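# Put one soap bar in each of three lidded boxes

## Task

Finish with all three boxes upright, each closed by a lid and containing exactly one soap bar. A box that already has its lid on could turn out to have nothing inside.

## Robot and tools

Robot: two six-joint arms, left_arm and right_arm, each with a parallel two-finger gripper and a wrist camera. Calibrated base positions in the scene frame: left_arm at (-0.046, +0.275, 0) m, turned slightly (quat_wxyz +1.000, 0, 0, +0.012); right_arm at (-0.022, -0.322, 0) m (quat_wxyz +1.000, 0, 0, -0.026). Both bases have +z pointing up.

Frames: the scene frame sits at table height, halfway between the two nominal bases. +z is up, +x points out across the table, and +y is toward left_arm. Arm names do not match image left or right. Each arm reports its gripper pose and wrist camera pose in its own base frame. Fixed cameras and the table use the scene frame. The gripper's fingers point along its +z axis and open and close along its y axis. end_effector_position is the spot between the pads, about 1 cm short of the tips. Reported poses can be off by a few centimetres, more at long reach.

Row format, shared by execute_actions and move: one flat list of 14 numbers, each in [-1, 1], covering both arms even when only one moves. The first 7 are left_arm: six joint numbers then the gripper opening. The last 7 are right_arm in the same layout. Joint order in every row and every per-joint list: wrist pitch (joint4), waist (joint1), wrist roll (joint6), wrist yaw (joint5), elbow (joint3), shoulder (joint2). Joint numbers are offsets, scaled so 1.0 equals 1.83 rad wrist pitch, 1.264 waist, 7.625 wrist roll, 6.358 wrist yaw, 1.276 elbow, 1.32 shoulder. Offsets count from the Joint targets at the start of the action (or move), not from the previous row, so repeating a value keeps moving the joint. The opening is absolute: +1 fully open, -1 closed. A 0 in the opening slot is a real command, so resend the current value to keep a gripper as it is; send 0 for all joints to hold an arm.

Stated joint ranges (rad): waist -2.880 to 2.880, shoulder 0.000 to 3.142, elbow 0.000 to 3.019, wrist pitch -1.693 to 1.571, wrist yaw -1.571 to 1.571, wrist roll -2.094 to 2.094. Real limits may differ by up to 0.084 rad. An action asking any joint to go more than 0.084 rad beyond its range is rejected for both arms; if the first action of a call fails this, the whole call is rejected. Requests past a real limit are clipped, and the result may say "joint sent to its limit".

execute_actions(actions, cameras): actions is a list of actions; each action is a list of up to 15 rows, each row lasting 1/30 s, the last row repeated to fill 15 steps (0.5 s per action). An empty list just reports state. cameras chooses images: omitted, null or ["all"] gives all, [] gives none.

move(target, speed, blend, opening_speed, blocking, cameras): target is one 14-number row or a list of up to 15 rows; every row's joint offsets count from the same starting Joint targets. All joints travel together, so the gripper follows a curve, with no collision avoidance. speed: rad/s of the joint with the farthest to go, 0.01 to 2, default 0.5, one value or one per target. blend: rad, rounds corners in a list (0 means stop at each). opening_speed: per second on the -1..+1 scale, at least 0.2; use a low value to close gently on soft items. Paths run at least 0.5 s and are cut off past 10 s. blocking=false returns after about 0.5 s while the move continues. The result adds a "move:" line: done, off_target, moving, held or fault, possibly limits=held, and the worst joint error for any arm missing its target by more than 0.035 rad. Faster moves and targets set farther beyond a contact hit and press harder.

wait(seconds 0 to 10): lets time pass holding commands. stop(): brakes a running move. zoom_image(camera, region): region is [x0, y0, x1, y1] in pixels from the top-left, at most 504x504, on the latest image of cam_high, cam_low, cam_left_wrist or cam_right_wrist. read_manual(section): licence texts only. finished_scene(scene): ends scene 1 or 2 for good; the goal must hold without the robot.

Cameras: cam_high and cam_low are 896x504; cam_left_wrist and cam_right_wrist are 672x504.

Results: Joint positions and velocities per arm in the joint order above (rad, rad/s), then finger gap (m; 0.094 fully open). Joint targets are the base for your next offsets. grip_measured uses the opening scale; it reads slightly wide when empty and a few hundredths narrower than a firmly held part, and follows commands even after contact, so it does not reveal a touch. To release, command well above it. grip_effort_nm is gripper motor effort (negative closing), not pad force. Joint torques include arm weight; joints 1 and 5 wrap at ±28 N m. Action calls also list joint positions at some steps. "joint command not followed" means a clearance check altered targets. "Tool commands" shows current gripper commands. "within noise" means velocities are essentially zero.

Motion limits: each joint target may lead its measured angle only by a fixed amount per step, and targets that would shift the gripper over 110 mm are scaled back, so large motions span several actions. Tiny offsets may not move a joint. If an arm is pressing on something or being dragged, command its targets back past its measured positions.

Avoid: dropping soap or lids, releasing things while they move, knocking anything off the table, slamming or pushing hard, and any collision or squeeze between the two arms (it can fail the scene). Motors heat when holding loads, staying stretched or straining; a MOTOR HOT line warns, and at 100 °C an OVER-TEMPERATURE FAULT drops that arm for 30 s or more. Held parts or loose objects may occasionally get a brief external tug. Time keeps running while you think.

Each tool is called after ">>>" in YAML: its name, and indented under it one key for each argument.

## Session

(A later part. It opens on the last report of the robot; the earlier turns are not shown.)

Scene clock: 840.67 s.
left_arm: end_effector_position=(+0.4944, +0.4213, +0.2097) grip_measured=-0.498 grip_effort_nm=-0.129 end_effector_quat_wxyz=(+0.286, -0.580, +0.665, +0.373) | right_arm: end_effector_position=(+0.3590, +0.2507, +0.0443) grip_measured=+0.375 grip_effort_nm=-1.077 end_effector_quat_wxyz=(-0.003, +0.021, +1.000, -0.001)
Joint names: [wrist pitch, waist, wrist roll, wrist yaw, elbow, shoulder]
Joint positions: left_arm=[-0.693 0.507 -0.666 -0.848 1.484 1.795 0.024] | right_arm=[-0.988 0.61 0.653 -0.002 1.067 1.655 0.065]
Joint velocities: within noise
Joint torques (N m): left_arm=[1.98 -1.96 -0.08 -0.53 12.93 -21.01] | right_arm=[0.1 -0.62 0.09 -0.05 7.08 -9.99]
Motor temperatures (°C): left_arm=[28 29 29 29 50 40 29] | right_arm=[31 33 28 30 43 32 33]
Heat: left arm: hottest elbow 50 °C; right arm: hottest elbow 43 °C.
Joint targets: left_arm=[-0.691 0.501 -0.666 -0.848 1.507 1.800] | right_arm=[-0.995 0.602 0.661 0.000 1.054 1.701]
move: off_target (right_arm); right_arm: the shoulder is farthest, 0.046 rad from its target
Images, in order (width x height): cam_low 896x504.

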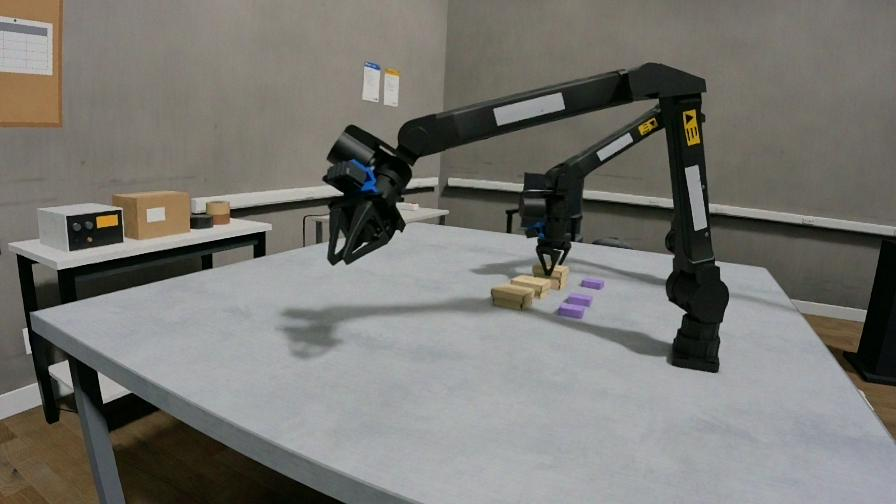

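>>> execute_actions:
  actions: []
  cameras: ["cam_high"]

>>> zoom_image:
  camera: "cam_high"
  region: [370, 220, 510, 300]

Scene clock: 856.13 s.
left_arm: end_effector_position=(+0.4944, +0.4213, +0.2097) grip_measured=-0.498 grip_effort_nm=-0.134 end_effector_quat_wxyz=(+0.286, -0.580, +0.665, +0.373) | right_arm: end_effector_position=(+0.3590, +0.2507, +0.0443) grip_measured=+0.375 grip_effort_nm=-1.077 end_effector_quat_wxyz=(-0.003, +0.021, +1.000, -0.001)
Joint names: [wrist pitch, waist, wrist roll, wrist yaw, elbow, shoulder]
Joint positions: left_arm=[-0.693 0.507 -0.666 -0.848 1.484 1.795 0.024] | right_arm=[-0.988 0.61 0.653 -0.002 1.067 1.655 0.065]
Joint velocities: within noise
Joint torques (N m): left_arm=[1.96 -2.02 -0.08 -0.53 12.94 -21.01] | right_arm=[0.1 -0.62 0.09 -0.05 7.08 -9.88]
Motor temperatures (°C): left_arm=[28 29 29 29 50 40 29] | right_arm=[31 33 28 30 43 32 33]
Heat: left arm: hottest elbow 50 °C; right arm: hottest elbow 43 °C.
Joint targets: left_arm=[-0.691 0.501 -0.666 -0.848 1.507 1.800] | right_arm=[-0.995 0.602 0.661 0.000 1.054 1.701]
Tool commands: left_gripper/opening=-0.5 right_gripper/opening=+0.2
Images, in order (width x height): cam_high 896x504.

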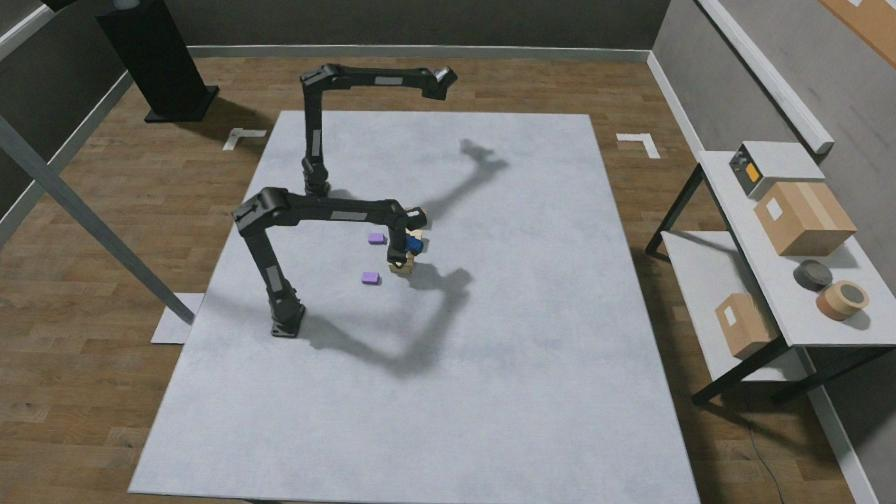

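Scaled by 3.600 from the camera's 896x504 image, which has a finer 1280x720 frame.

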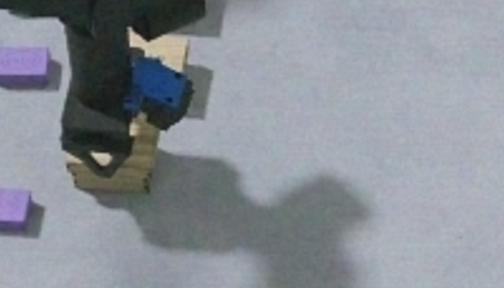

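>>> move:
  target:
    - [0,0,0,0,0,0,-0.5,0,0,0,0,0,-0.021,0.2]
    - [0,0,0,0,0,0,-0.5,0,0,0,0,0,-0.021,0.85]
    - [0,0,0,0,0,0,-0.5,-0.0601,0,0,0,0.122,-0.0508,0.85]
    - [0,0,0,0,0,0,-0.5,-0.2213,0,0,0,0.2994,-0.0992,0.85]
  speed: 0.3
  opening_speed: 0.4
  cameras: ["cam_low","cam_right_wrist"]

>>> zoom_image:
  camera: "cam_low"
  region: [485, 260, 570, 315]

>>> zoom_image:
  camera: "cam_right_wrist"
  region: [250, 190, 450, 340]

Scene clock: 881.33 s.
left_arm: end_effector_position=(+0.4944, +0.4213, +0.2097) grip_measured=-0.498 grip_effort_nm=-0.129 end_effector_quat_wxyz=(+0.286, -0.580, +0.665, +0.373) | right_arm: end_effector_position=(+0.3792, +0.2646, +0.1885) grip_measured=+0.848 grip_effort_nm=0.037 end_effector_quat_wxyz=(-0.008, +0.022, +1.000, -0.004)
Joint names: [wrist pitch, waist, wrist roll, wrist yaw, elbow, shoulder]
Joint positions: left_arm=[-0.693 0.507 -0.666 -0.848 1.484 1.795 0.024] | right_arm=[-1.392 0.61 0.653 -0.002 1.381 1.577 0.087]
Joint velocities: within noise
Joint torques (N m): left_arm=[1.98 -2.02 -0.08 -0.53 12.93 -21.01] | right_arm=[0.12 -0.62 0.09 -0.06 14.24 -14.74]
Motor temperatures (°C): left_arm=[28 29 29 29 50 41 29] | right_arm=[31 33 28 30 43 32 33]
Heat: left arm: hottest elbow 50 °C; right arm: hottest elbow 43 °C.
Joint targets: left_arm=[-0.691 0.501 -0.666 -0.848 1.507 1.800] | right_arm=[-1.400 0.602 0.661 0.000 1.436 1.570]
move: off_target (right_arm); right_arm: the elbow is farthest, 0.055 rad from its target
Images, in order (width x height): cam_low 896x504, cam_right_wrist 672x504.

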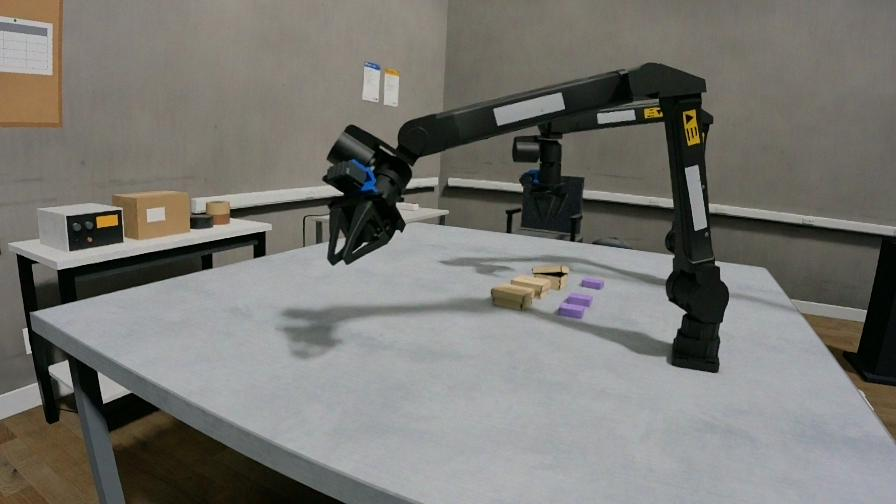

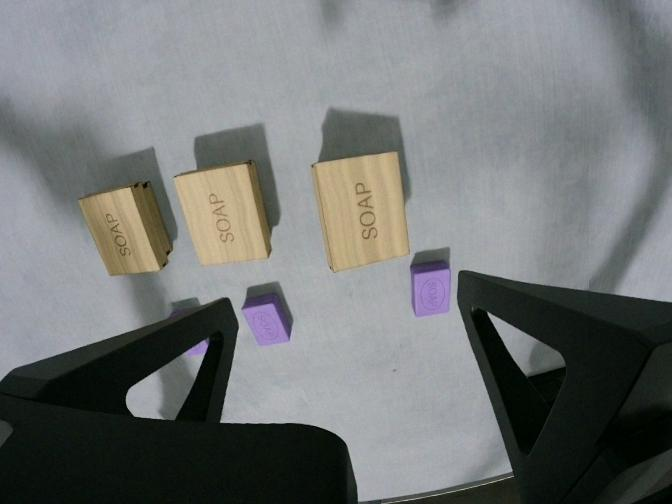

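Scaled by 5.929 from the camera's 896x504 image, which has a finer 1280x720 frame.

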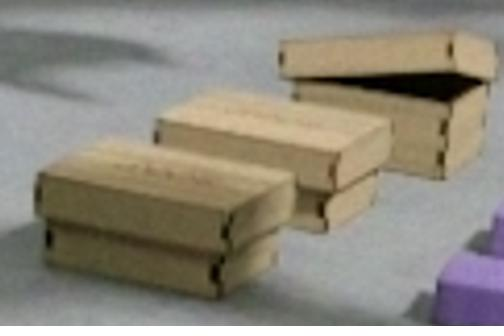

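Scaled by 2.520 from the camera's 672x504 image, which has a finer 960x720 frame.

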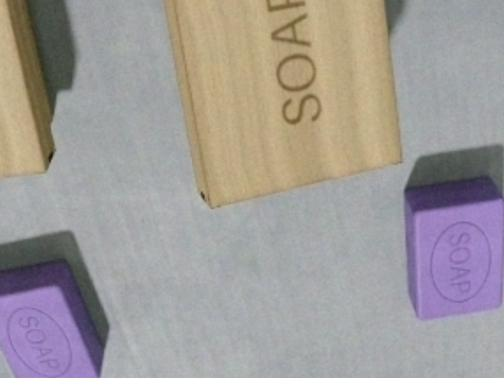

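>>> move:
  target:
    - [0,0,0,0,0,0,-0.5,0.0019,-0.0712,-0.0119,0,0.0345,0.0644,-0.9]
    - [0,0,0,0,0,0,-0.5,0.1254,-0.0712,-0.0119,0,-0.0987,0.125,-0.9]
    - [0,0,0,0,0,0,-0.5,0.2295,-0.0712,-0.0119,0,-0.1716,0.1985,-0.9]
  speed: 0.35
  blend: 0.03
  opening_speed: 1
  cameras: ["cam_low","cam_right_wrist"]

>>> zoom_image:
  camera: "cam_low"
  region: [485, 260, 570, 315]

Scene clock: 936.20 s.
left_arm: end_effector_position=(+0.4944, +0.4213, +0.2097) grip_measured=-0.498 grip_effort_nm=-0.134 end_effector_quat_wxyz=(+0.286, -0.580, +0.665, +0.373) | right_arm: end_effector_position=(+0.4335, +0.2420, +0.0253) grip_measured=-0.898 grip_effort_nm=-0.129 end_effector_quat_wxyz=(-0.001, +0.036, +0.999, +0.000)
Joint names: [wrist pitch, waist, wrist roll, wrist yaw, elbow, shoulder]
Joint positions: left_arm=[-0.693 0.507 -0.666 -0.848 1.484 1.795 0.024] | right_arm=[-0.988 0.51 0.582 -0.001 1.228 1.813 0.005]
Joint velocities: within noise
Joint torques (N m): left_arm=[1.96 -2.02 -0.08 -0.53 12.94 -21.01] | right_arm=[0.64 0.26 -0.1 -0.11 7.24 -14.39]
Motor temperatures (°C): left_arm=[28 29 29 29 51 41 29] | right_arm=[31 33 28 30 54 32 31]
Heat: left arm: hottest elbow 51 °C; right arm: hottest elbow 54 °C.
Joint targets: left_arm=[-0.691 0.501 -0.666 -0.848 1.507 1.800] | right_arm=[-0.980 0.512 0.570 0.000 1.217 1.832]
move: done
Images, in order (width x height): cam_low 896x504, cam_right_wrist 672x504.

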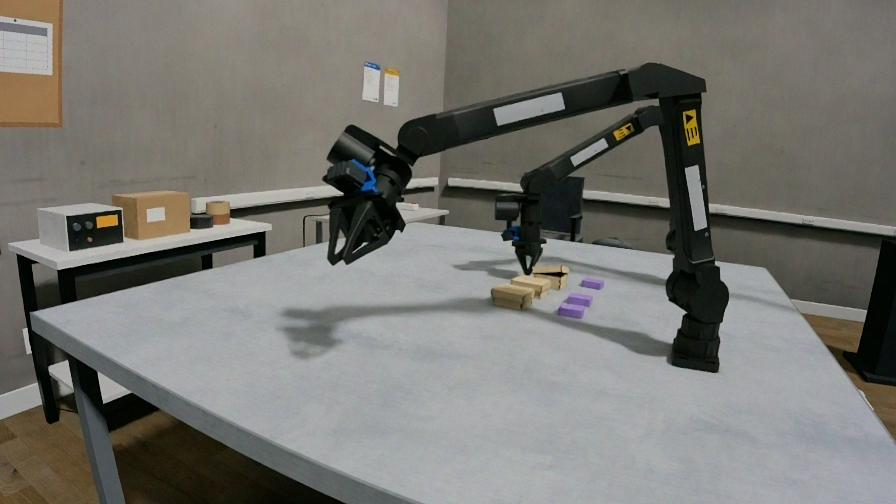

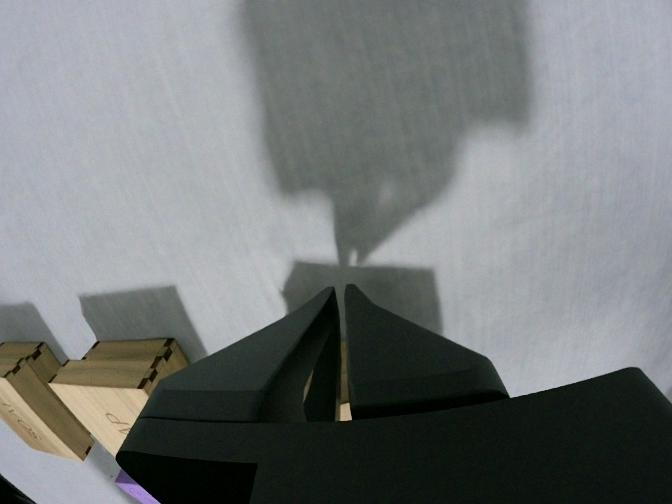

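Scaled by 5.929 from the camera's 896x504 image, which has a finer 1280x720 frame.

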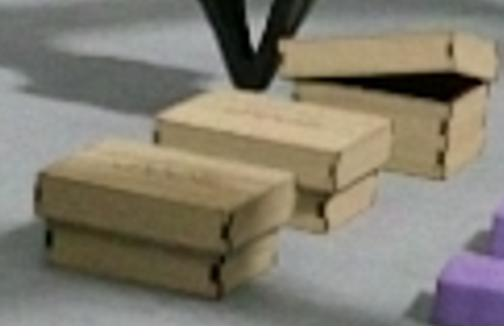

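>>> move:
  target: [0,0,0,0,0,0,-0.5,0.01,0.0206,0,0,-0.0444,-0.0462,-0.9]
  speed: 0.05
  cameras: ["cam_low"]

>>> zoom_image:
  camera: "cam_low"
  region: [485, 260, 570, 315]

Scene clock: 947.40 s.
left_arm: end_effector_position=(+0.4944, +0.4213, +0.2097) grip_measured=-0.498 grip_effort_nm=-0.129 end_effector_quat_wxyz=(+0.286, -0.580, +0.665, +0.373) | right_arm: end_effector_position=(+0.4150, +0.2422, +0.0223) grip_measured=-0.898 grip_effort_nm=-0.129 end_effector_quat_wxyz=(-0.003, +0.026, +1.000, -0.001)
Joint names: [wrist pitch, waist, wrist roll, wrist yaw, elbow, shoulder]
Joint positions: left_arm=[-0.693 0.507 -0.666 -0.848 1.484 1.795 0.024] | right_arm=[-0.969 0.529 0.582 -0.001 1.176 1.784 0.005]
Joint velocities: within noise
Joint torques (N m): left_arm=[1.99 -2.02 -0.09 -0.52 12.93 -21.07] | right_arm=[0.62 0.91 -0.09 -0.11 6.69 -16.38]
Motor temperatures (°C): left_arm=[28 29 29 29 51 41 29] | right_arm=[31 33 28 30 50 33 31]
Heat: left arm: hottest elbow 51 °C; right arm: hottest elbow 50 °C.
Joint targets: left_arm=[-0.691 0.501 -0.666 -0.848 1.507 1.800] | right_arm=[-0.961 0.538 0.570 0.000 1.160 1.771]
move: done
Images, in order (width x height): cam_low 896x504.

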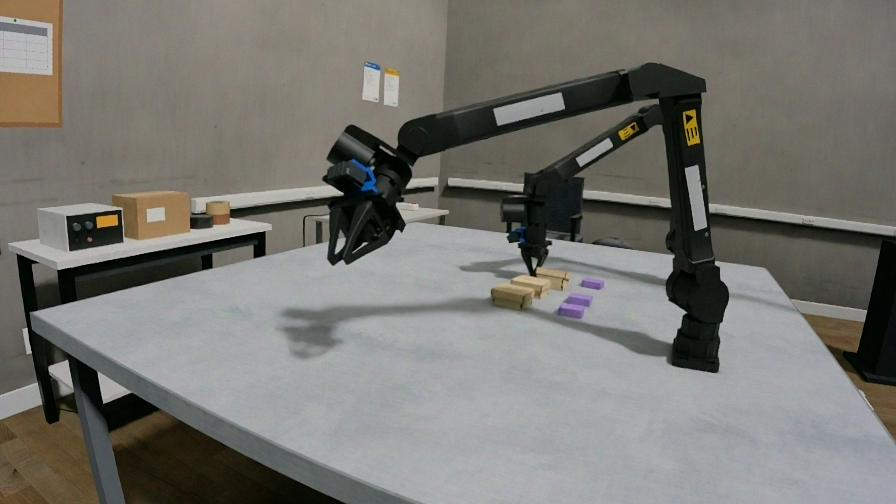

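Scaled by 5.929 from the camera's 896x504 image, which has a finer 1280x720 frame.

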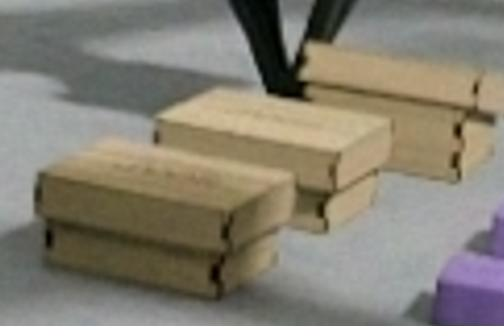

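>>> zoom_image:
  camera: "cam_low"
  region: [524, 256, 580, 296]

Scaled by 9.000 from the camera's 896x504 image, which has a finer 1280x720 frame.

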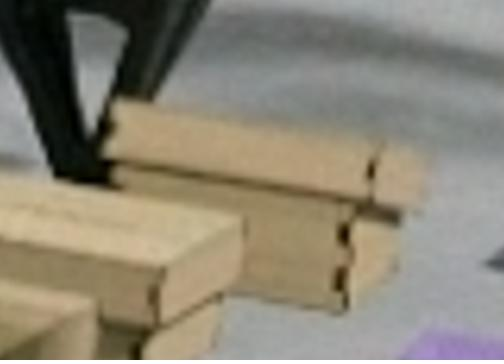

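>>> move:
  target:
    - [0,0,0,0,0,0,-0.5,-0.018,-0.026,0,0,0.12,0.05,-0.9]
    - [0,0,0,0,0,0,-0.5,-0.439,0.064,0.0914,0,0.276,-0.201,0.85]
  speed: 0.35
  opening_speed: 1
  cameras: ["cam_low","cam_right_wrist"]

>>> zoom_image:
  camera: "cam_low"
  region: [524, 256, 580, 296]

>>> zoom_image:
  camera: "cam_right_wrist"
  region: [260, 90, 460, 290]

>>> execute_actions:
  actions: []
  cameras: ["cam_high"]

>>> zoom_image:
  camera: "cam_high"
  region: [380, 210, 440, 280]

Scene clock: 986.40 s.
left_arm: end_effector_position=(+0.4944, +0.4213, +0.2097) grip_measured=-0.498 grip_effort_nm=-0.129 end_effector_quat_wxyz=(+0.286, -0.580, +0.665, +0.373) | right_arm: end_effector_position=(+0.3361, +0.2354, +0.2499) grip_measured=+0.848 grip_effort_nm=0.042 end_effector_quat_wxyz=(-0.046, +0.316, +0.946, -0.062)
Joint names: [wrist pitch, waist, wrist roll, wrist yaw, elbow, shoulder]
Joint positions: left_arm=[-0.693 0.507 -0.666 -0.848 1.484 1.795 0.024] | right_arm=[-1.673 0.612 1.256 -0.001 1.458 1.51 0.087]
Joint velocities: within noise
Joint torques (N m): left_arm=[1.96 -2.02 -0.08 -0.52 12.94 -21.07] | right_arm=[-0.24 0.73 0.13 -0.08 14.06 -12.98]
Motor temperatures (°C): left_arm=[28 29 29 29 51 41 29] | right_arm=[31 33 28 30 46 35 31]
Heat: left arm: hottest elbow 51 °C; right arm: hottest elbow 46 °C.
Joint targets: left_arm=[-0.691 0.501 -0.666 -0.848 1.507 1.800] | right_arm=[-1.681 0.619 1.267 0.000 1.513 1.506]
joint sent to its limit (right arm) — the wrist pitch, lower limit.
move: off_target (right_arm); target 2's new numbers were sent with right_arm's wrist pitch 0.092 rad from that target; right_arm: the wrist pitch is farthest, 0.092 rad from its target
Images, in order (width x height): cam_low 896x504, cam_right_wrist 672x504.

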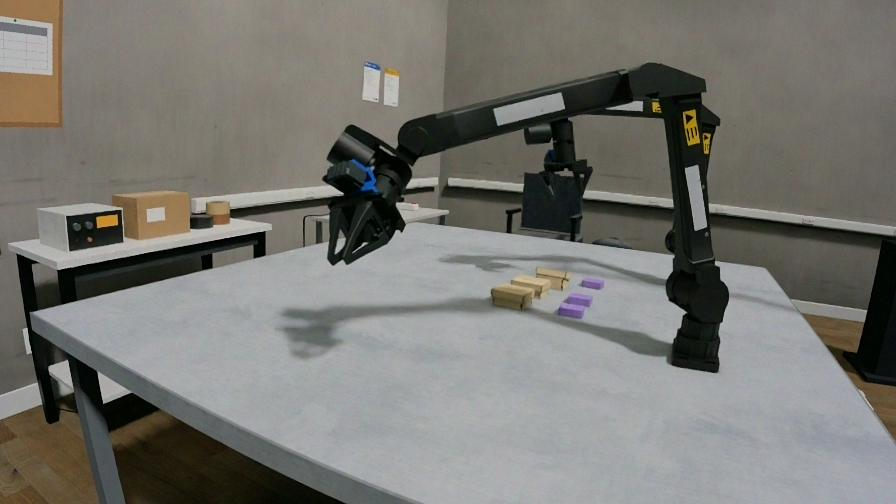

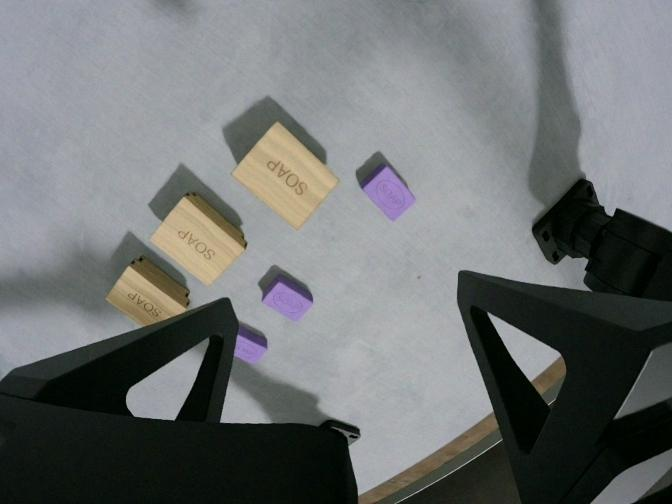

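Scaled by 9.000 from the camera's 896x504 image, which has a finer 1280x720 frame.

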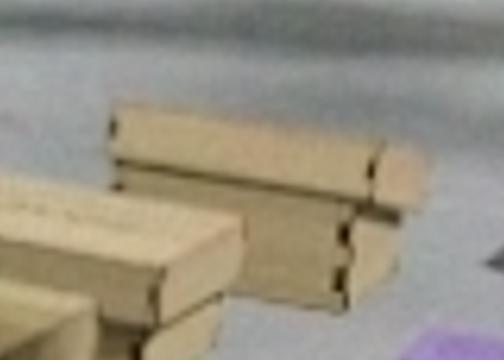

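Scaled by 2.520 from the camera's 672x504 image, which has a finer 960x720 frame.

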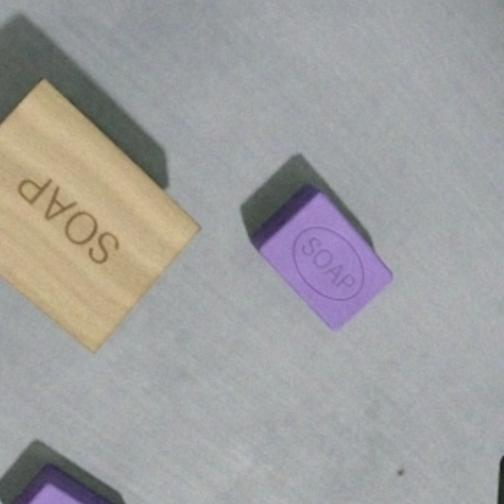

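Scene clock: 986.40 s.
left_arm: end_effector_position=(+0.4944, +0.4213, +0.2097) grip_measured=-0.498 grip_effort_nm=-0.129 end_effector_quat_wxyz=(+0.286, -0.580, +0.665, +0.373) | right_arm: end_effector_position=(+0.3361, +0.2354, +0.2499) grip_measured=+0.848 grip_effort_nm=0.042 end_effector_quat_wxyz=(-0.046, +0.316, +0.946, -0.062)
Joint names: [wrist pitch, waist, wrist roll, wrist yaw, elbow, shoulder]
Joint positions: left_arm=[-0.693 0.507 -0.666 -0.848 1.484 1.795 0.024] | right_arm=[-1.673 0.612 1.256 -0.001 1.458 1.51 0.087]
Joint velocities: within noise
Joint torques (N m): left_arm=[1.96 -2.02 -0.08 -0.52 12.94 -21.07] | right_arm=[-0.24 0.73 0.13 -0.08 14.06 -12.98]
Motor temperatures (°C): left_arm=[28 29 29 29 51 41 29] | right_arm=[31 33 28 30 46 35 31]
Heat: left arm: hottest elbow 51 °C; right arm: hottest elbow 46 °C.
Joint targets: left_arm=[-0.691 0.501 -0.666 -0.848 1.507 1.800] | right_arm=[-1.681 0.619 1.267 0.000 1.513 1.506]
Tool commands: left_gripper/opening=-0.5 right_gripper/opening=+0.85
Images, in order (width x height): cam_high 896x504.

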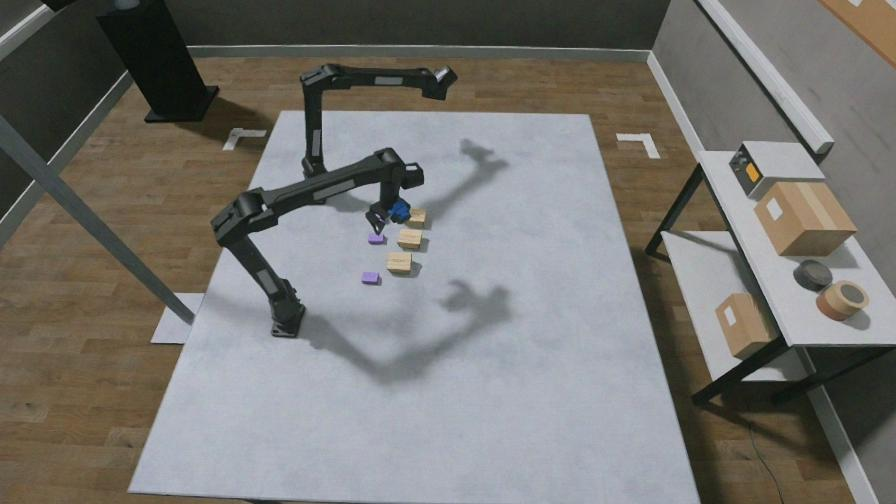

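Scaled by 7.200 from the camera's 896x504 image, which has a finer 1280x720 frame.

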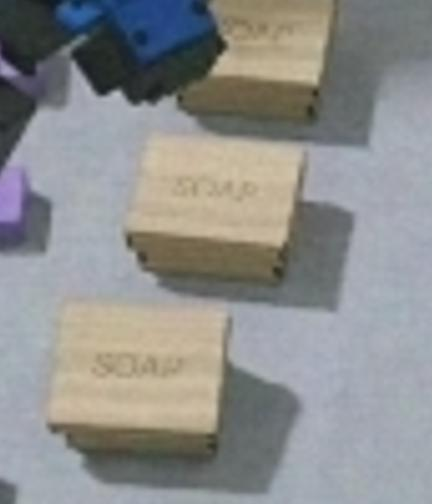

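>>> move:
  target:
    - [0,0,0,0,0,0,-0.5,0.2683,-0.121,-0.0967,0,-0.3597,-0.0356,-0.9]
    - [0,0,0,0,0,0,-0.5,0.4186,-0.121,-0.0967,0,-0.4702,0.0652,-0.9]
  speed: 0.35
  opening_speed: 1
  cameras: ["cam_high","cam_right_wrist"]

>>> zoom_image:
  camera: "cam_high"
  region: [360, 220, 440, 300]

Scene clock: 1045.33 s.
left_arm: end_effector_position=(+0.4944, +0.4213, +0.2097) grip_measured=-0.498 grip_effort_nm=-0.129 end_effector_quat_wxyz=(+0.286, -0.580, +0.665, +0.373) | right_arm: end_effector_position=(+0.3512, +0.1793, +0.0320) grip_measured=-0.898 grip_effort_nm=-0.129 end_effector_quat_wxyz=(-0.002, +0.034, +0.999, -0.001)
Joint names: [wrist pitch, waist, wrist roll, wrist yaw, elbow, shoulder]
Joint positions: left_arm=[-0.693 0.507 -0.666 -0.848 1.484 1.795 0.024] | right_arm=[-0.924 0.473 0.541 -0.001 0.924 1.574 0.005]
Joint velocities: within noise
Joint torques (N m): left_arm=[1.96 -2.02 -0.08 -0.53 12.94 -21.07] | right_arm=[0.7 -0.56 -0.1 -0.11 6.83 -10.46]
Motor temperatures (°C): left_arm=[27 29 29 29 51 41 29] | right_arm=[31 33 28 30 51 34 30]
Heat: left arm: hottest elbow 51 °C; right arm: hottest elbow 51 °C.
Joint targets: left_arm=[-0.691 0.501 -0.666 -0.848 1.507 1.800] | right_arm=[-0.916 0.466 0.530 0.000 0.913 1.592]
move: done
Images, in order (width x height): cam_high 896x504, cam_right_wrist 672x504.

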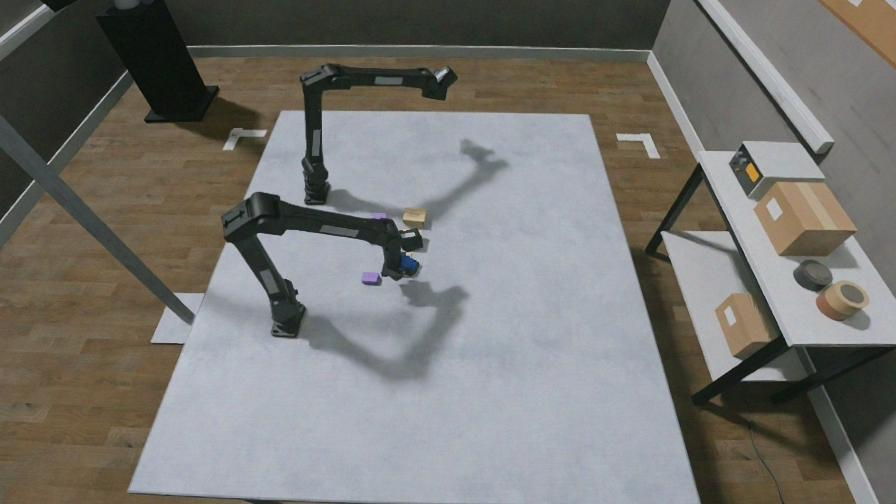

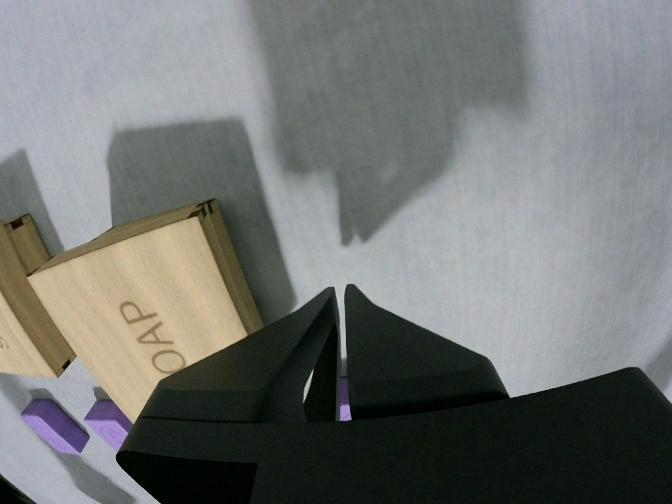

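Scaled by 6.300 from the camera's 896x504 image, which has a finer 1280x720 frame.

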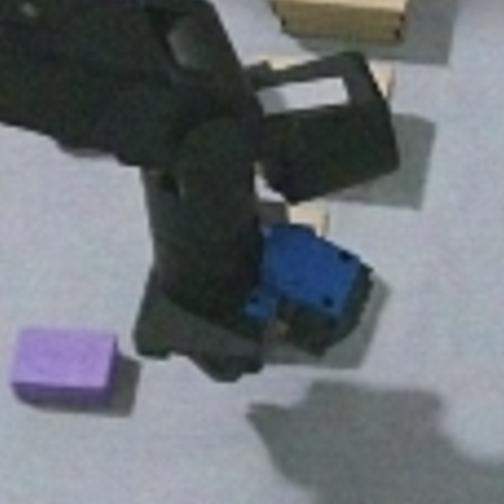

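>>> move:
  target: [0,0,0,0,0,0,-0.5,-0.0137,0.0609,0.0079,0,0.0799,0.0265,-0.9]
  speed: 0.08
  cameras: ["cam_low","cam_right_wrist"]

>>> zoom_image:
  camera: "cam_low"
  region: [524, 256, 580, 296]

>>> zoom_image:
  camera: "cam_right_wrist"
  region: [200, 150, 400, 300]

Scene clock: 1060.43 s.
left_arm: end_effector_position=(+0.4944, +0.4213, +0.2097) grip_measured=-0.498 grip_effort_nm=-0.125 end_effector_quat_wxyz=(+0.286, -0.580, +0.665, +0.373) | right_arm: end_effector_position=(+0.3514, +0.2081, +0.0332) grip_measured=-0.898 grip_effort_nm=-0.129 end_effector_quat_wxyz=(-0.001, +0.021, +1.000, +0.000)
Joint names: [wrist pitch, waist, wrist roll, wrist yaw, elbow, shoulder]
Joint positions: left_arm=[-0.693 0.507 -0.666 -0.848 1.484 1.795 0.024] | right_arm=[-0.933 0.535 0.578 -0.001 0.965 1.603 0.005]
Joint velocities: within noise
Joint torques (N m): left_arm=[1.98 -2.02 -0.08 -0.53 12.94 -21.01] | right_arm=[0.13 0.79 0.12 -0.11 12.07 -10.58]
Motor temperatures (°C): left_arm=[27 29 29 29 51 41 29] | right_arm=[31 33 28 30 49 34 30]
Heat: left arm: hottest elbow 51 °C; right arm: hottest elbow 49 °C.
Joint targets: left_arm=[-0.691 0.501 -0.666 -0.848 1.507 1.800] | right_arm=[-0.941 0.543 0.590 0.000 1.014 1.627]
move: off_target (right_arm); right_arm: the elbow is farthest, 0.050 rad from its target
Images, in order (width x height): cam_low 896x504, cam_right_wrist 672x504.

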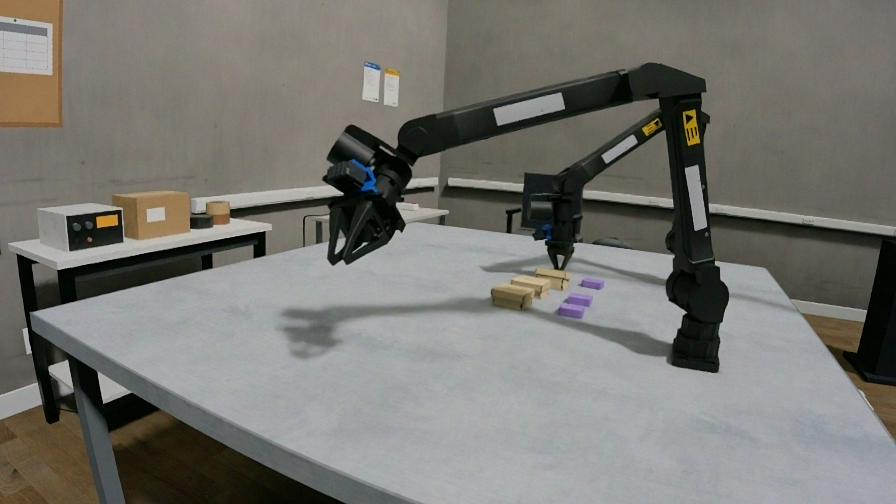

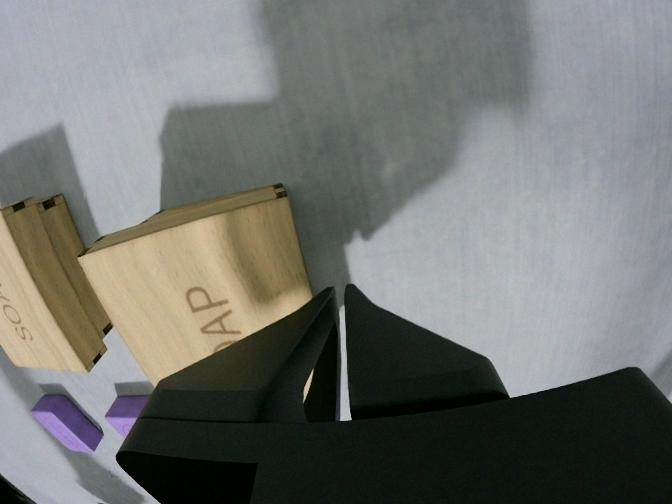

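Scaled by 9.000 from the camera's 896x504 image, which has a finer 1280x720 frame.

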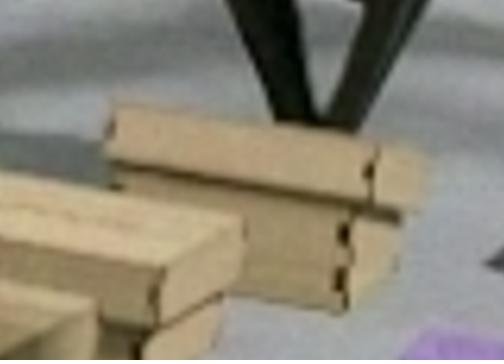

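Scaled by 2.520 from the camera's 672x504 image, which has a finer 960x720 frame.

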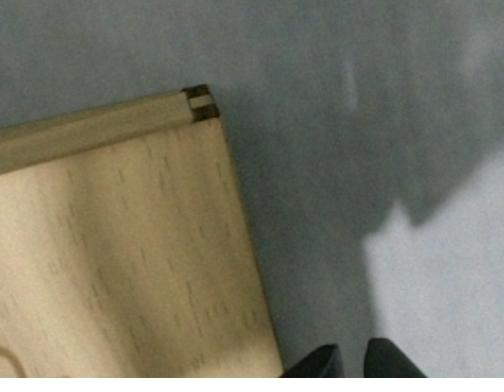

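>>> move:
  target: [0,0,0,0,0,0,-0.5,0,0.0075,0,0,0.005,0.002,-0.9]
  speed: 0.05
  cameras: ["cam_low"]

>>> zoom_image:
  camera: "cam_low"
  region: [524, 256, 580, 296]

Scene clock: 1070.17 s.
left_arm: end_effector_position=(+0.4944, +0.4213, +0.2097) grip_measured=-0.498 grip_effort_nm=-0.134 end_effector_quat_wxyz=(+0.286, -0.580, +0.665, +0.373) | right_arm: end_effector_position=(+0.3508, +0.2116, +0.0334) grip_measured=-0.898 grip_effort_nm=-0.129 end_effector_quat_wxyz=(-0.001, +0.018, +1.000, +0.000)
Joint names: [wrist pitch, waist, wrist roll, wrist yaw, elbow, shoulder]
Joint positions: left_arm=[-0.693 0.507 -0.666 -0.848 1.484 1.795 0.024] | right_arm=[-0.934 0.544 0.579 -0.001 0.968 1.606 0.005]
Joint velocities: within noise
Joint torques (N m): left_arm=[1.98 -2.02 -0.08 -0.52 12.94 -21.07] | right_arm=[0.16 0.91 0.12 -0.11 12.29 -10.58]
Motor temperatures (°C): left_arm=[27 29 29 29 51 41 29] | right_arm=[31 33 28 30 49 33 30]
Heat: left arm: hottest elbow 51 °C; right arm: hottest elbow 49 °C.
Joint targets: left_arm=[-0.691 0.501 -0.666 -0.848 1.507 1.800] | right_arm=[-0.941 0.553 0.590 0.000 1.021 1.629]
move: off_target (right_arm); right_arm: the elbow is farthest, 0.052 rad from its target
Images, in order (width x height): cam_low 896x504.

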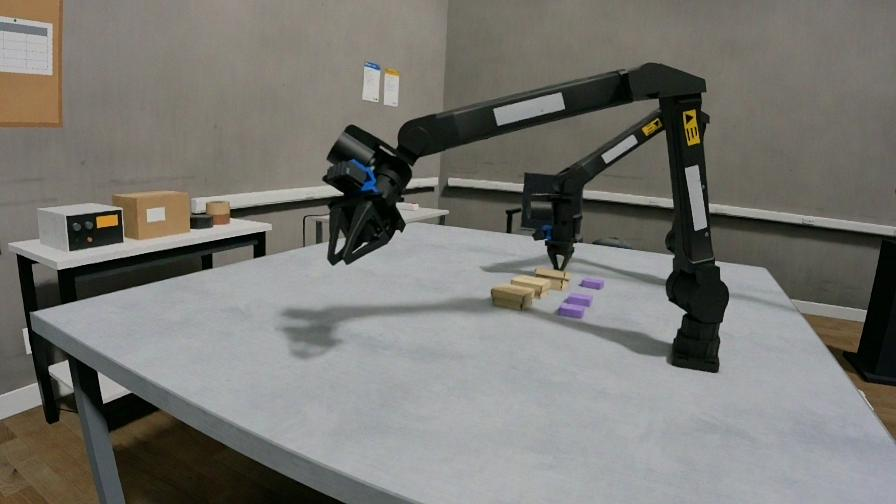

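Scaled by 9.000 from the camera's 896x504 image, which has a finer 1280x720 frame.

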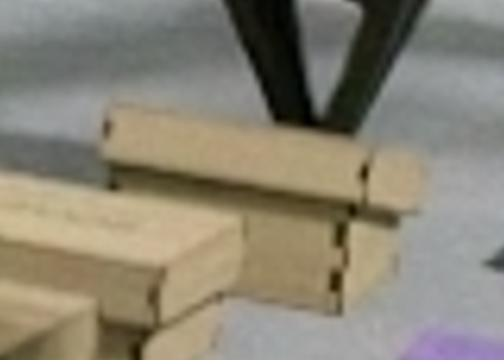

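>>> move:
  target: [0,0,0,0,0,0,-0.5,0,0.0055,0,0,0.004,0.001,-0.9]
  speed: 0.05
  cameras: ["cam_low"]

>>> zoom_image:
  camera: "cam_low"
  region: [524, 256, 580, 296]

>>> move:
  target: [0,0,0,0,0,0,-0.5,0,0.0055,0,0,0.004,0.001,-0.9]
  speed: 0.05
  cameras: ["cam_low"]

>>> zoom_image:
  camera: "cam_low"
  region: [524, 256, 580, 296]

Scene clock: 1080.30 s.
left_arm: end_effector_position=(+0.4944, +0.4213, +0.2097) grip_measured=-0.498 grip_effort_nm=-0.129 end_effector_quat_wxyz=(+0.286, -0.580, +0.665, +0.373) | right_arm: end_effector_position=(+0.3515, +0.2151, +0.0344) grip_measured=-0.898 grip_effort_nm=-0.134 end_effector_quat_wxyz=(+0.001, +0.014, +1.000, +0.001)
Joint names: [wrist pitch, waist, wrist roll, wrist yaw, elbow, shoulder]
Joint positions: left_arm=[-0.693 0.507 -0.666 -0.848 1.484 1.795 0.024] | right_arm=[-0.934 0.55 0.579 -0.001 0.974 1.607 0.005]
Joint velocities: within noise
Joint torques (N m): left_arm=[1.98 -2.02 -0.08 -0.53 12.93 -21.01] | right_arm=[0.16 0.91 0.12 -0.11 12.33 -10.64]
Motor temperatures (°C): left_arm=[27 29 29 29 51 41 29] | right_arm=[31 33 28 30 49 33 30]
Heat: left arm: hottest elbow 51 °C; right arm: hottest elbow 49 °C.
Joint targets: left_arm=[-0.691 0.501 -0.666 -0.848 1.507 1.800] | right_arm=[-0.941 0.559 0.590 0.000 1.026 1.630]
move: off_target (right_arm); right_arm: the elbow is farthest, 0.052 rad from its target
Images, in order (width x height): cam_low 896x504.

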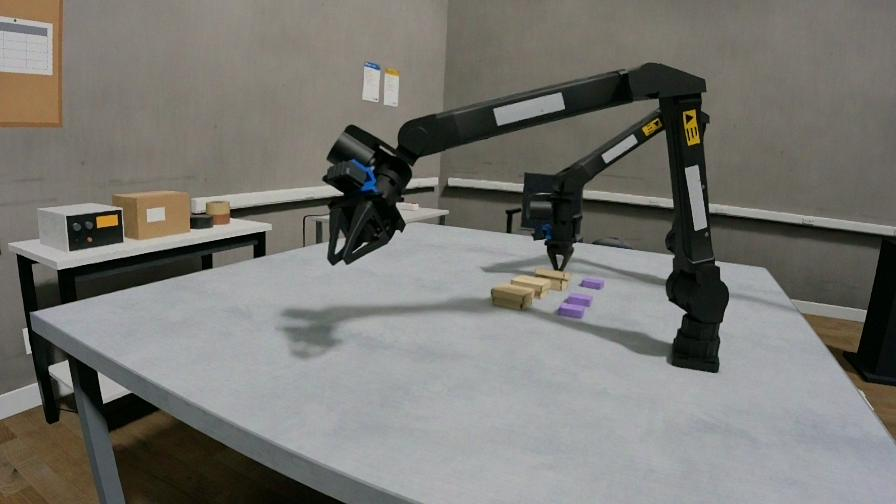

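Scaled by 9.000 from the camera's 896x504 image, which has a finer 1280x720 frame.

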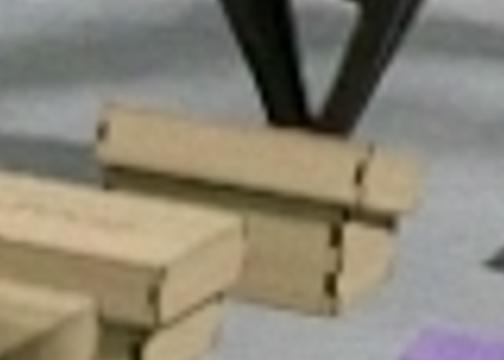

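Scene clock: 1081.03 s.
left_arm: end_effector_position=(+0.4944, +0.4213, +0.2097) grip_measured=-0.498 grip_effort_nm=-0.129 end_effector_quat_wxyz=(+0.286, -0.580, +0.665, +0.373) | right_arm: end_effector_position=(+0.3517, +0.2186, +0.0354) grip_measured=-0.898 grip_effort_nm=-0.120 end_effector_quat_wxyz=(+0.002, +0.011, +1.000, +0.002)
Joint names: [wrist pitch, waist, wrist roll, wrist yaw, elbow, shoulder]
Joint positions: left_arm=[-0.693 0.507 -0.666 -0.848 1.484 1.795 0.024] | right_arm=[-0.934 0.557 0.579 -0.001 0.978 1.609 0.005]
Joint velocities: within noise
Joint torques (N m): left_arm=[1.98 -2.02 -0.08 -0.53 12.94 -21.07] | right_arm=[0.14 0.97 0.11 -0.11 12.4 -10.81]
Motor temperatures (°C): left_arm=[27 29 29 29 51 41 29] | right_arm=[31 33 28 30 49 33 30]
Heat: left arm: hottest elbow 51 °C; right arm: hottest elbow 49 °C.
Joint targets: left_arm=[-0.691 0.501 -0.666 -0.848 1.507 1.800] | right_arm=[-0.941 0.566 0.590 0.000 1.031 1.632]
move: off_target (right_arm); right_arm: the elbow is farthest, 0.053 rad from its target
Images, in order (width x height): cam_low 896x504.

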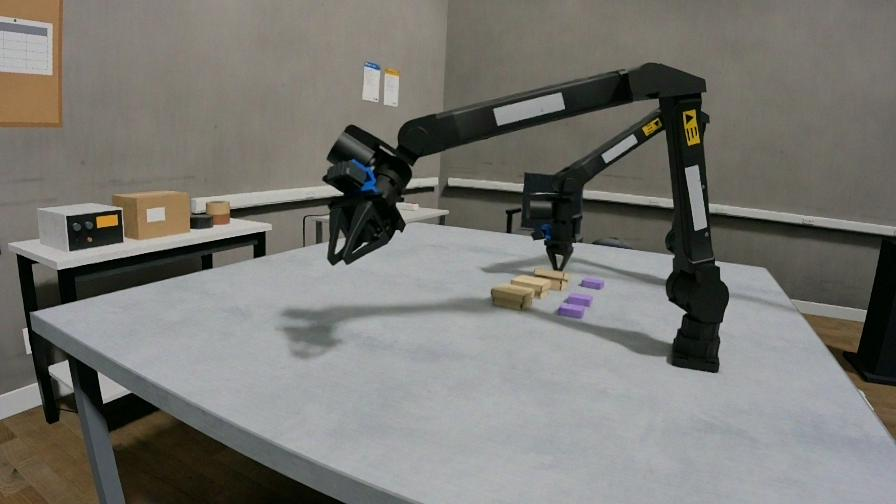

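Scaled by 9.000 from the camera's 896x504 image, which has a finer 1280x720 frame.

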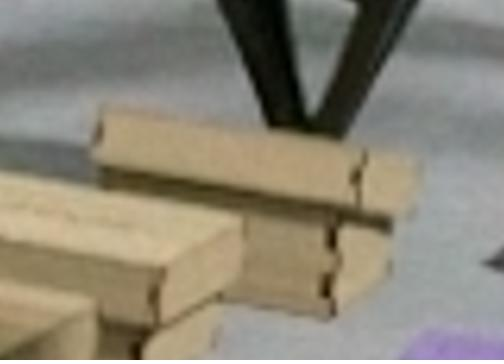

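>>> move:
  target: [0,0,0,0,0,0,-0.5,-0.05,-0.07,-0.008,0,0.06,-0.04,-0.9]
  speed: 0.2
  cameras: ["cam_right_wrist","cam_high"]

>>> zoom_image:
  camera: "cam_right_wrist"
  region: [0, 150, 300, 400]

>>> zoom_image:
  camera: "cam_low"
  region: [524, 256, 580, 296]

Scene clock: 1099.37 s.
left_arm: end_effector_position=(+0.4944, +0.4213, +0.2097) grip_measured=-0.498 grip_effort_nm=-0.129 end_effector_quat_wxyz=(+0.286, -0.580, +0.665, +0.373) | right_arm: end_effector_position=(+0.3810, +0.1984, +0.0690) grip_measured=-0.898 grip_effort_nm=-0.120 end_effector_quat_wxyz=(+0.007, +0.030, +1.000, +0.004)
Joint names: [wrist pitch, waist, wrist roll, wrist yaw, elbow, shoulder]
Joint positions: left_arm=[-0.693 0.507 -0.666 -0.848 1.484 1.795 0.024] | right_arm=[-1.024 0.481 0.541 -0.001 1.057 1.588 0.005]
Joint velocities: within noise
Joint torques (N m): left_arm=[1.98 -1.96 -0.08 -0.53 12.94 -21.07] | right_arm=[0.05 -0.15 -0.1 -0.11 12.75 -13.45]
Motor temperatures (°C): left_arm=[27 29 29 29 52 41 29] | right_arm=[30 33 28 30 52 33 30]
Heat: left arm: hottest elbow 52 °C; right arm: hottest elbow 52 °C.
Joint targets: left_arm=[-0.691 0.501 -0.666 -0.848 1.507 1.800] | right_arm=[-1.032 0.478 0.529 0.000 1.108 1.579]
move: off_target (right_arm); right_arm: the elbow is farthest, 0.050 rad from its target
Images, in order (width x height): cam_high 896x504, cam_right_wrist 672x504.

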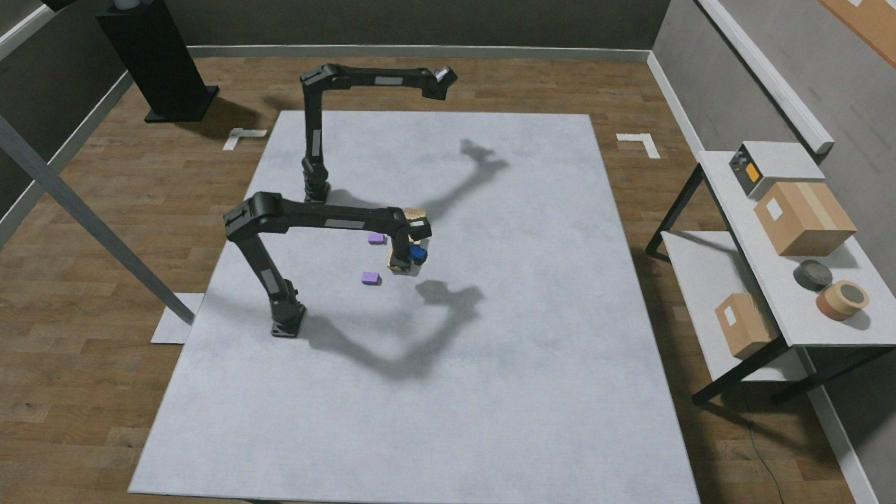

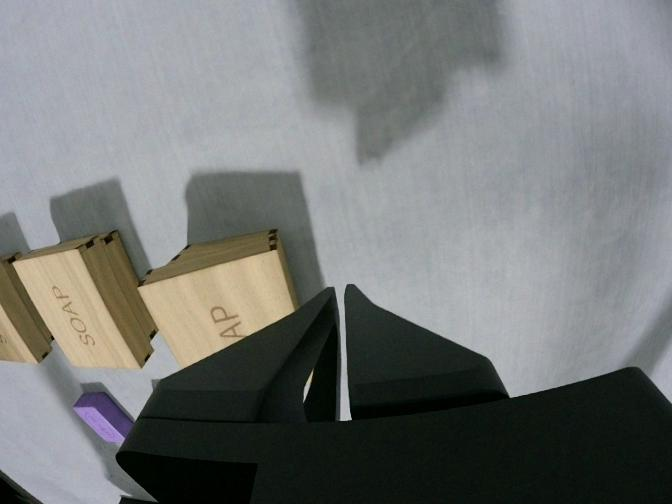

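Scaled by 1.680 from the camera's 672x504 image, which has a finer 960x720 frame.

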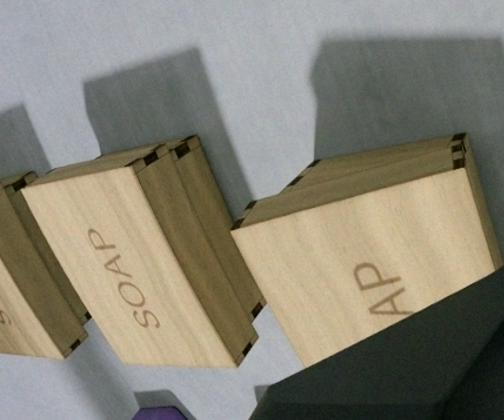

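This scene's latest camera images include none from cam_low. They are from: cam_high, cam_right_wrist. cam_low's image comes with the result of a call that names it in "cameras".

>>> move:
  target:
    - [0,0,0,0,0,0,-0.5,-0.094,0,0,0,0.1,-0.03,-0.9]
    - [0,0,0,0,0,0,-0.5,-0.188,0.1203,0.0201,0,0.192,-0.0598,0.85]
  speed: 0.3
  cameras: ["cam_right_wrist"]

>>> zoom_image:
  camera: "cam_right_wrist"
  region: [240, 110, 480, 310]

Scene clock: 1146.53 s.
left_arm: end_effector_position=(+0.4944, +0.4213, +0.2097) grip_measured=-0.498 grip_effort_nm=-0.134 end_effector_quat_wxyz=(+0.286, -0.580, +0.665, +0.373) | right_arm: end_effector_position=(+0.3546, +0.2561, +0.1878) grip_measured=+0.848 grip_effort_nm=0.032 end_effector_quat_wxyz=(-0.003, +0.022, +1.000, -0.002)
Joint names: [wrist pitch, waist, wrist roll, wrist yaw, elbow, shoulder]
Joint positions: left_arm=[-0.693 0.507 -0.666 -0.848 1.484 1.795 0.024] | right_arm=[-1.368 0.626 0.671 -0.001 1.298 1.507 0.087]
Joint velocities: within noise
Joint torques (N m): left_arm=[1.98 -2.08 -0.08 -0.53 12.94 -21.07] | right_arm=[0.08 0.44 0.12 -0.11 14.2 -13.16]
Motor temperatures (°C): left_arm=[27 29 29 29 52 41 29] | right_arm=[30 33 28 30 54 34 30]
Heat: left arm: hottest elbow 52 °C; right arm: hottest elbow 54 °C.
Joint targets: left_arm=[-0.691 0.501 -0.666 -0.848 1.507 1.800] | right_arm=[-1.376 0.630 0.682 0.000 1.353 1.500]
move: off_target (right_arm); target 2's new numbers were sent with right_arm's elbow 0.055 rad from that target; right_arm: the elbow is farthest, 0.055 rad from its target
Images, in order (width x height): cam_right_wrist 672x504.

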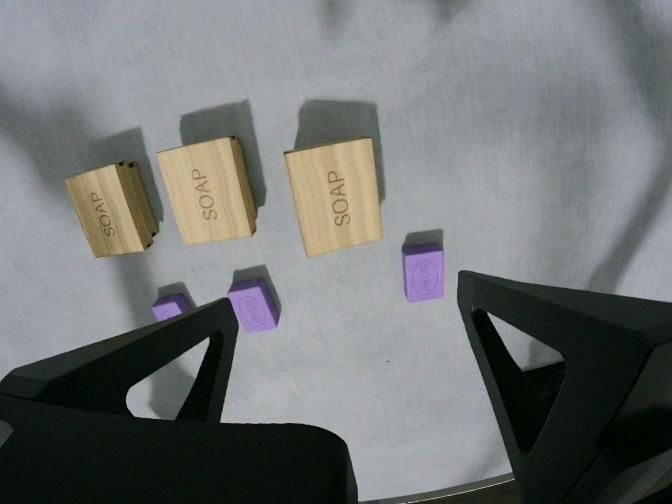

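Scaled by 2.100 from the camera's 672x504 image, which has a finer 960x720 frame.

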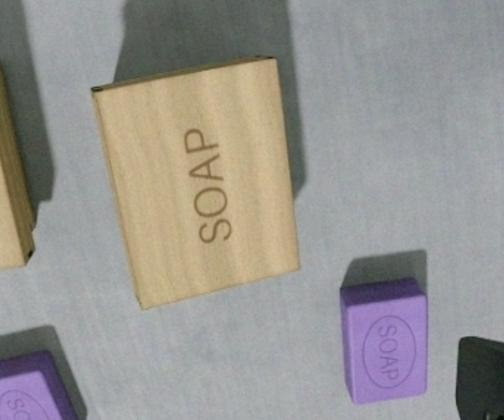

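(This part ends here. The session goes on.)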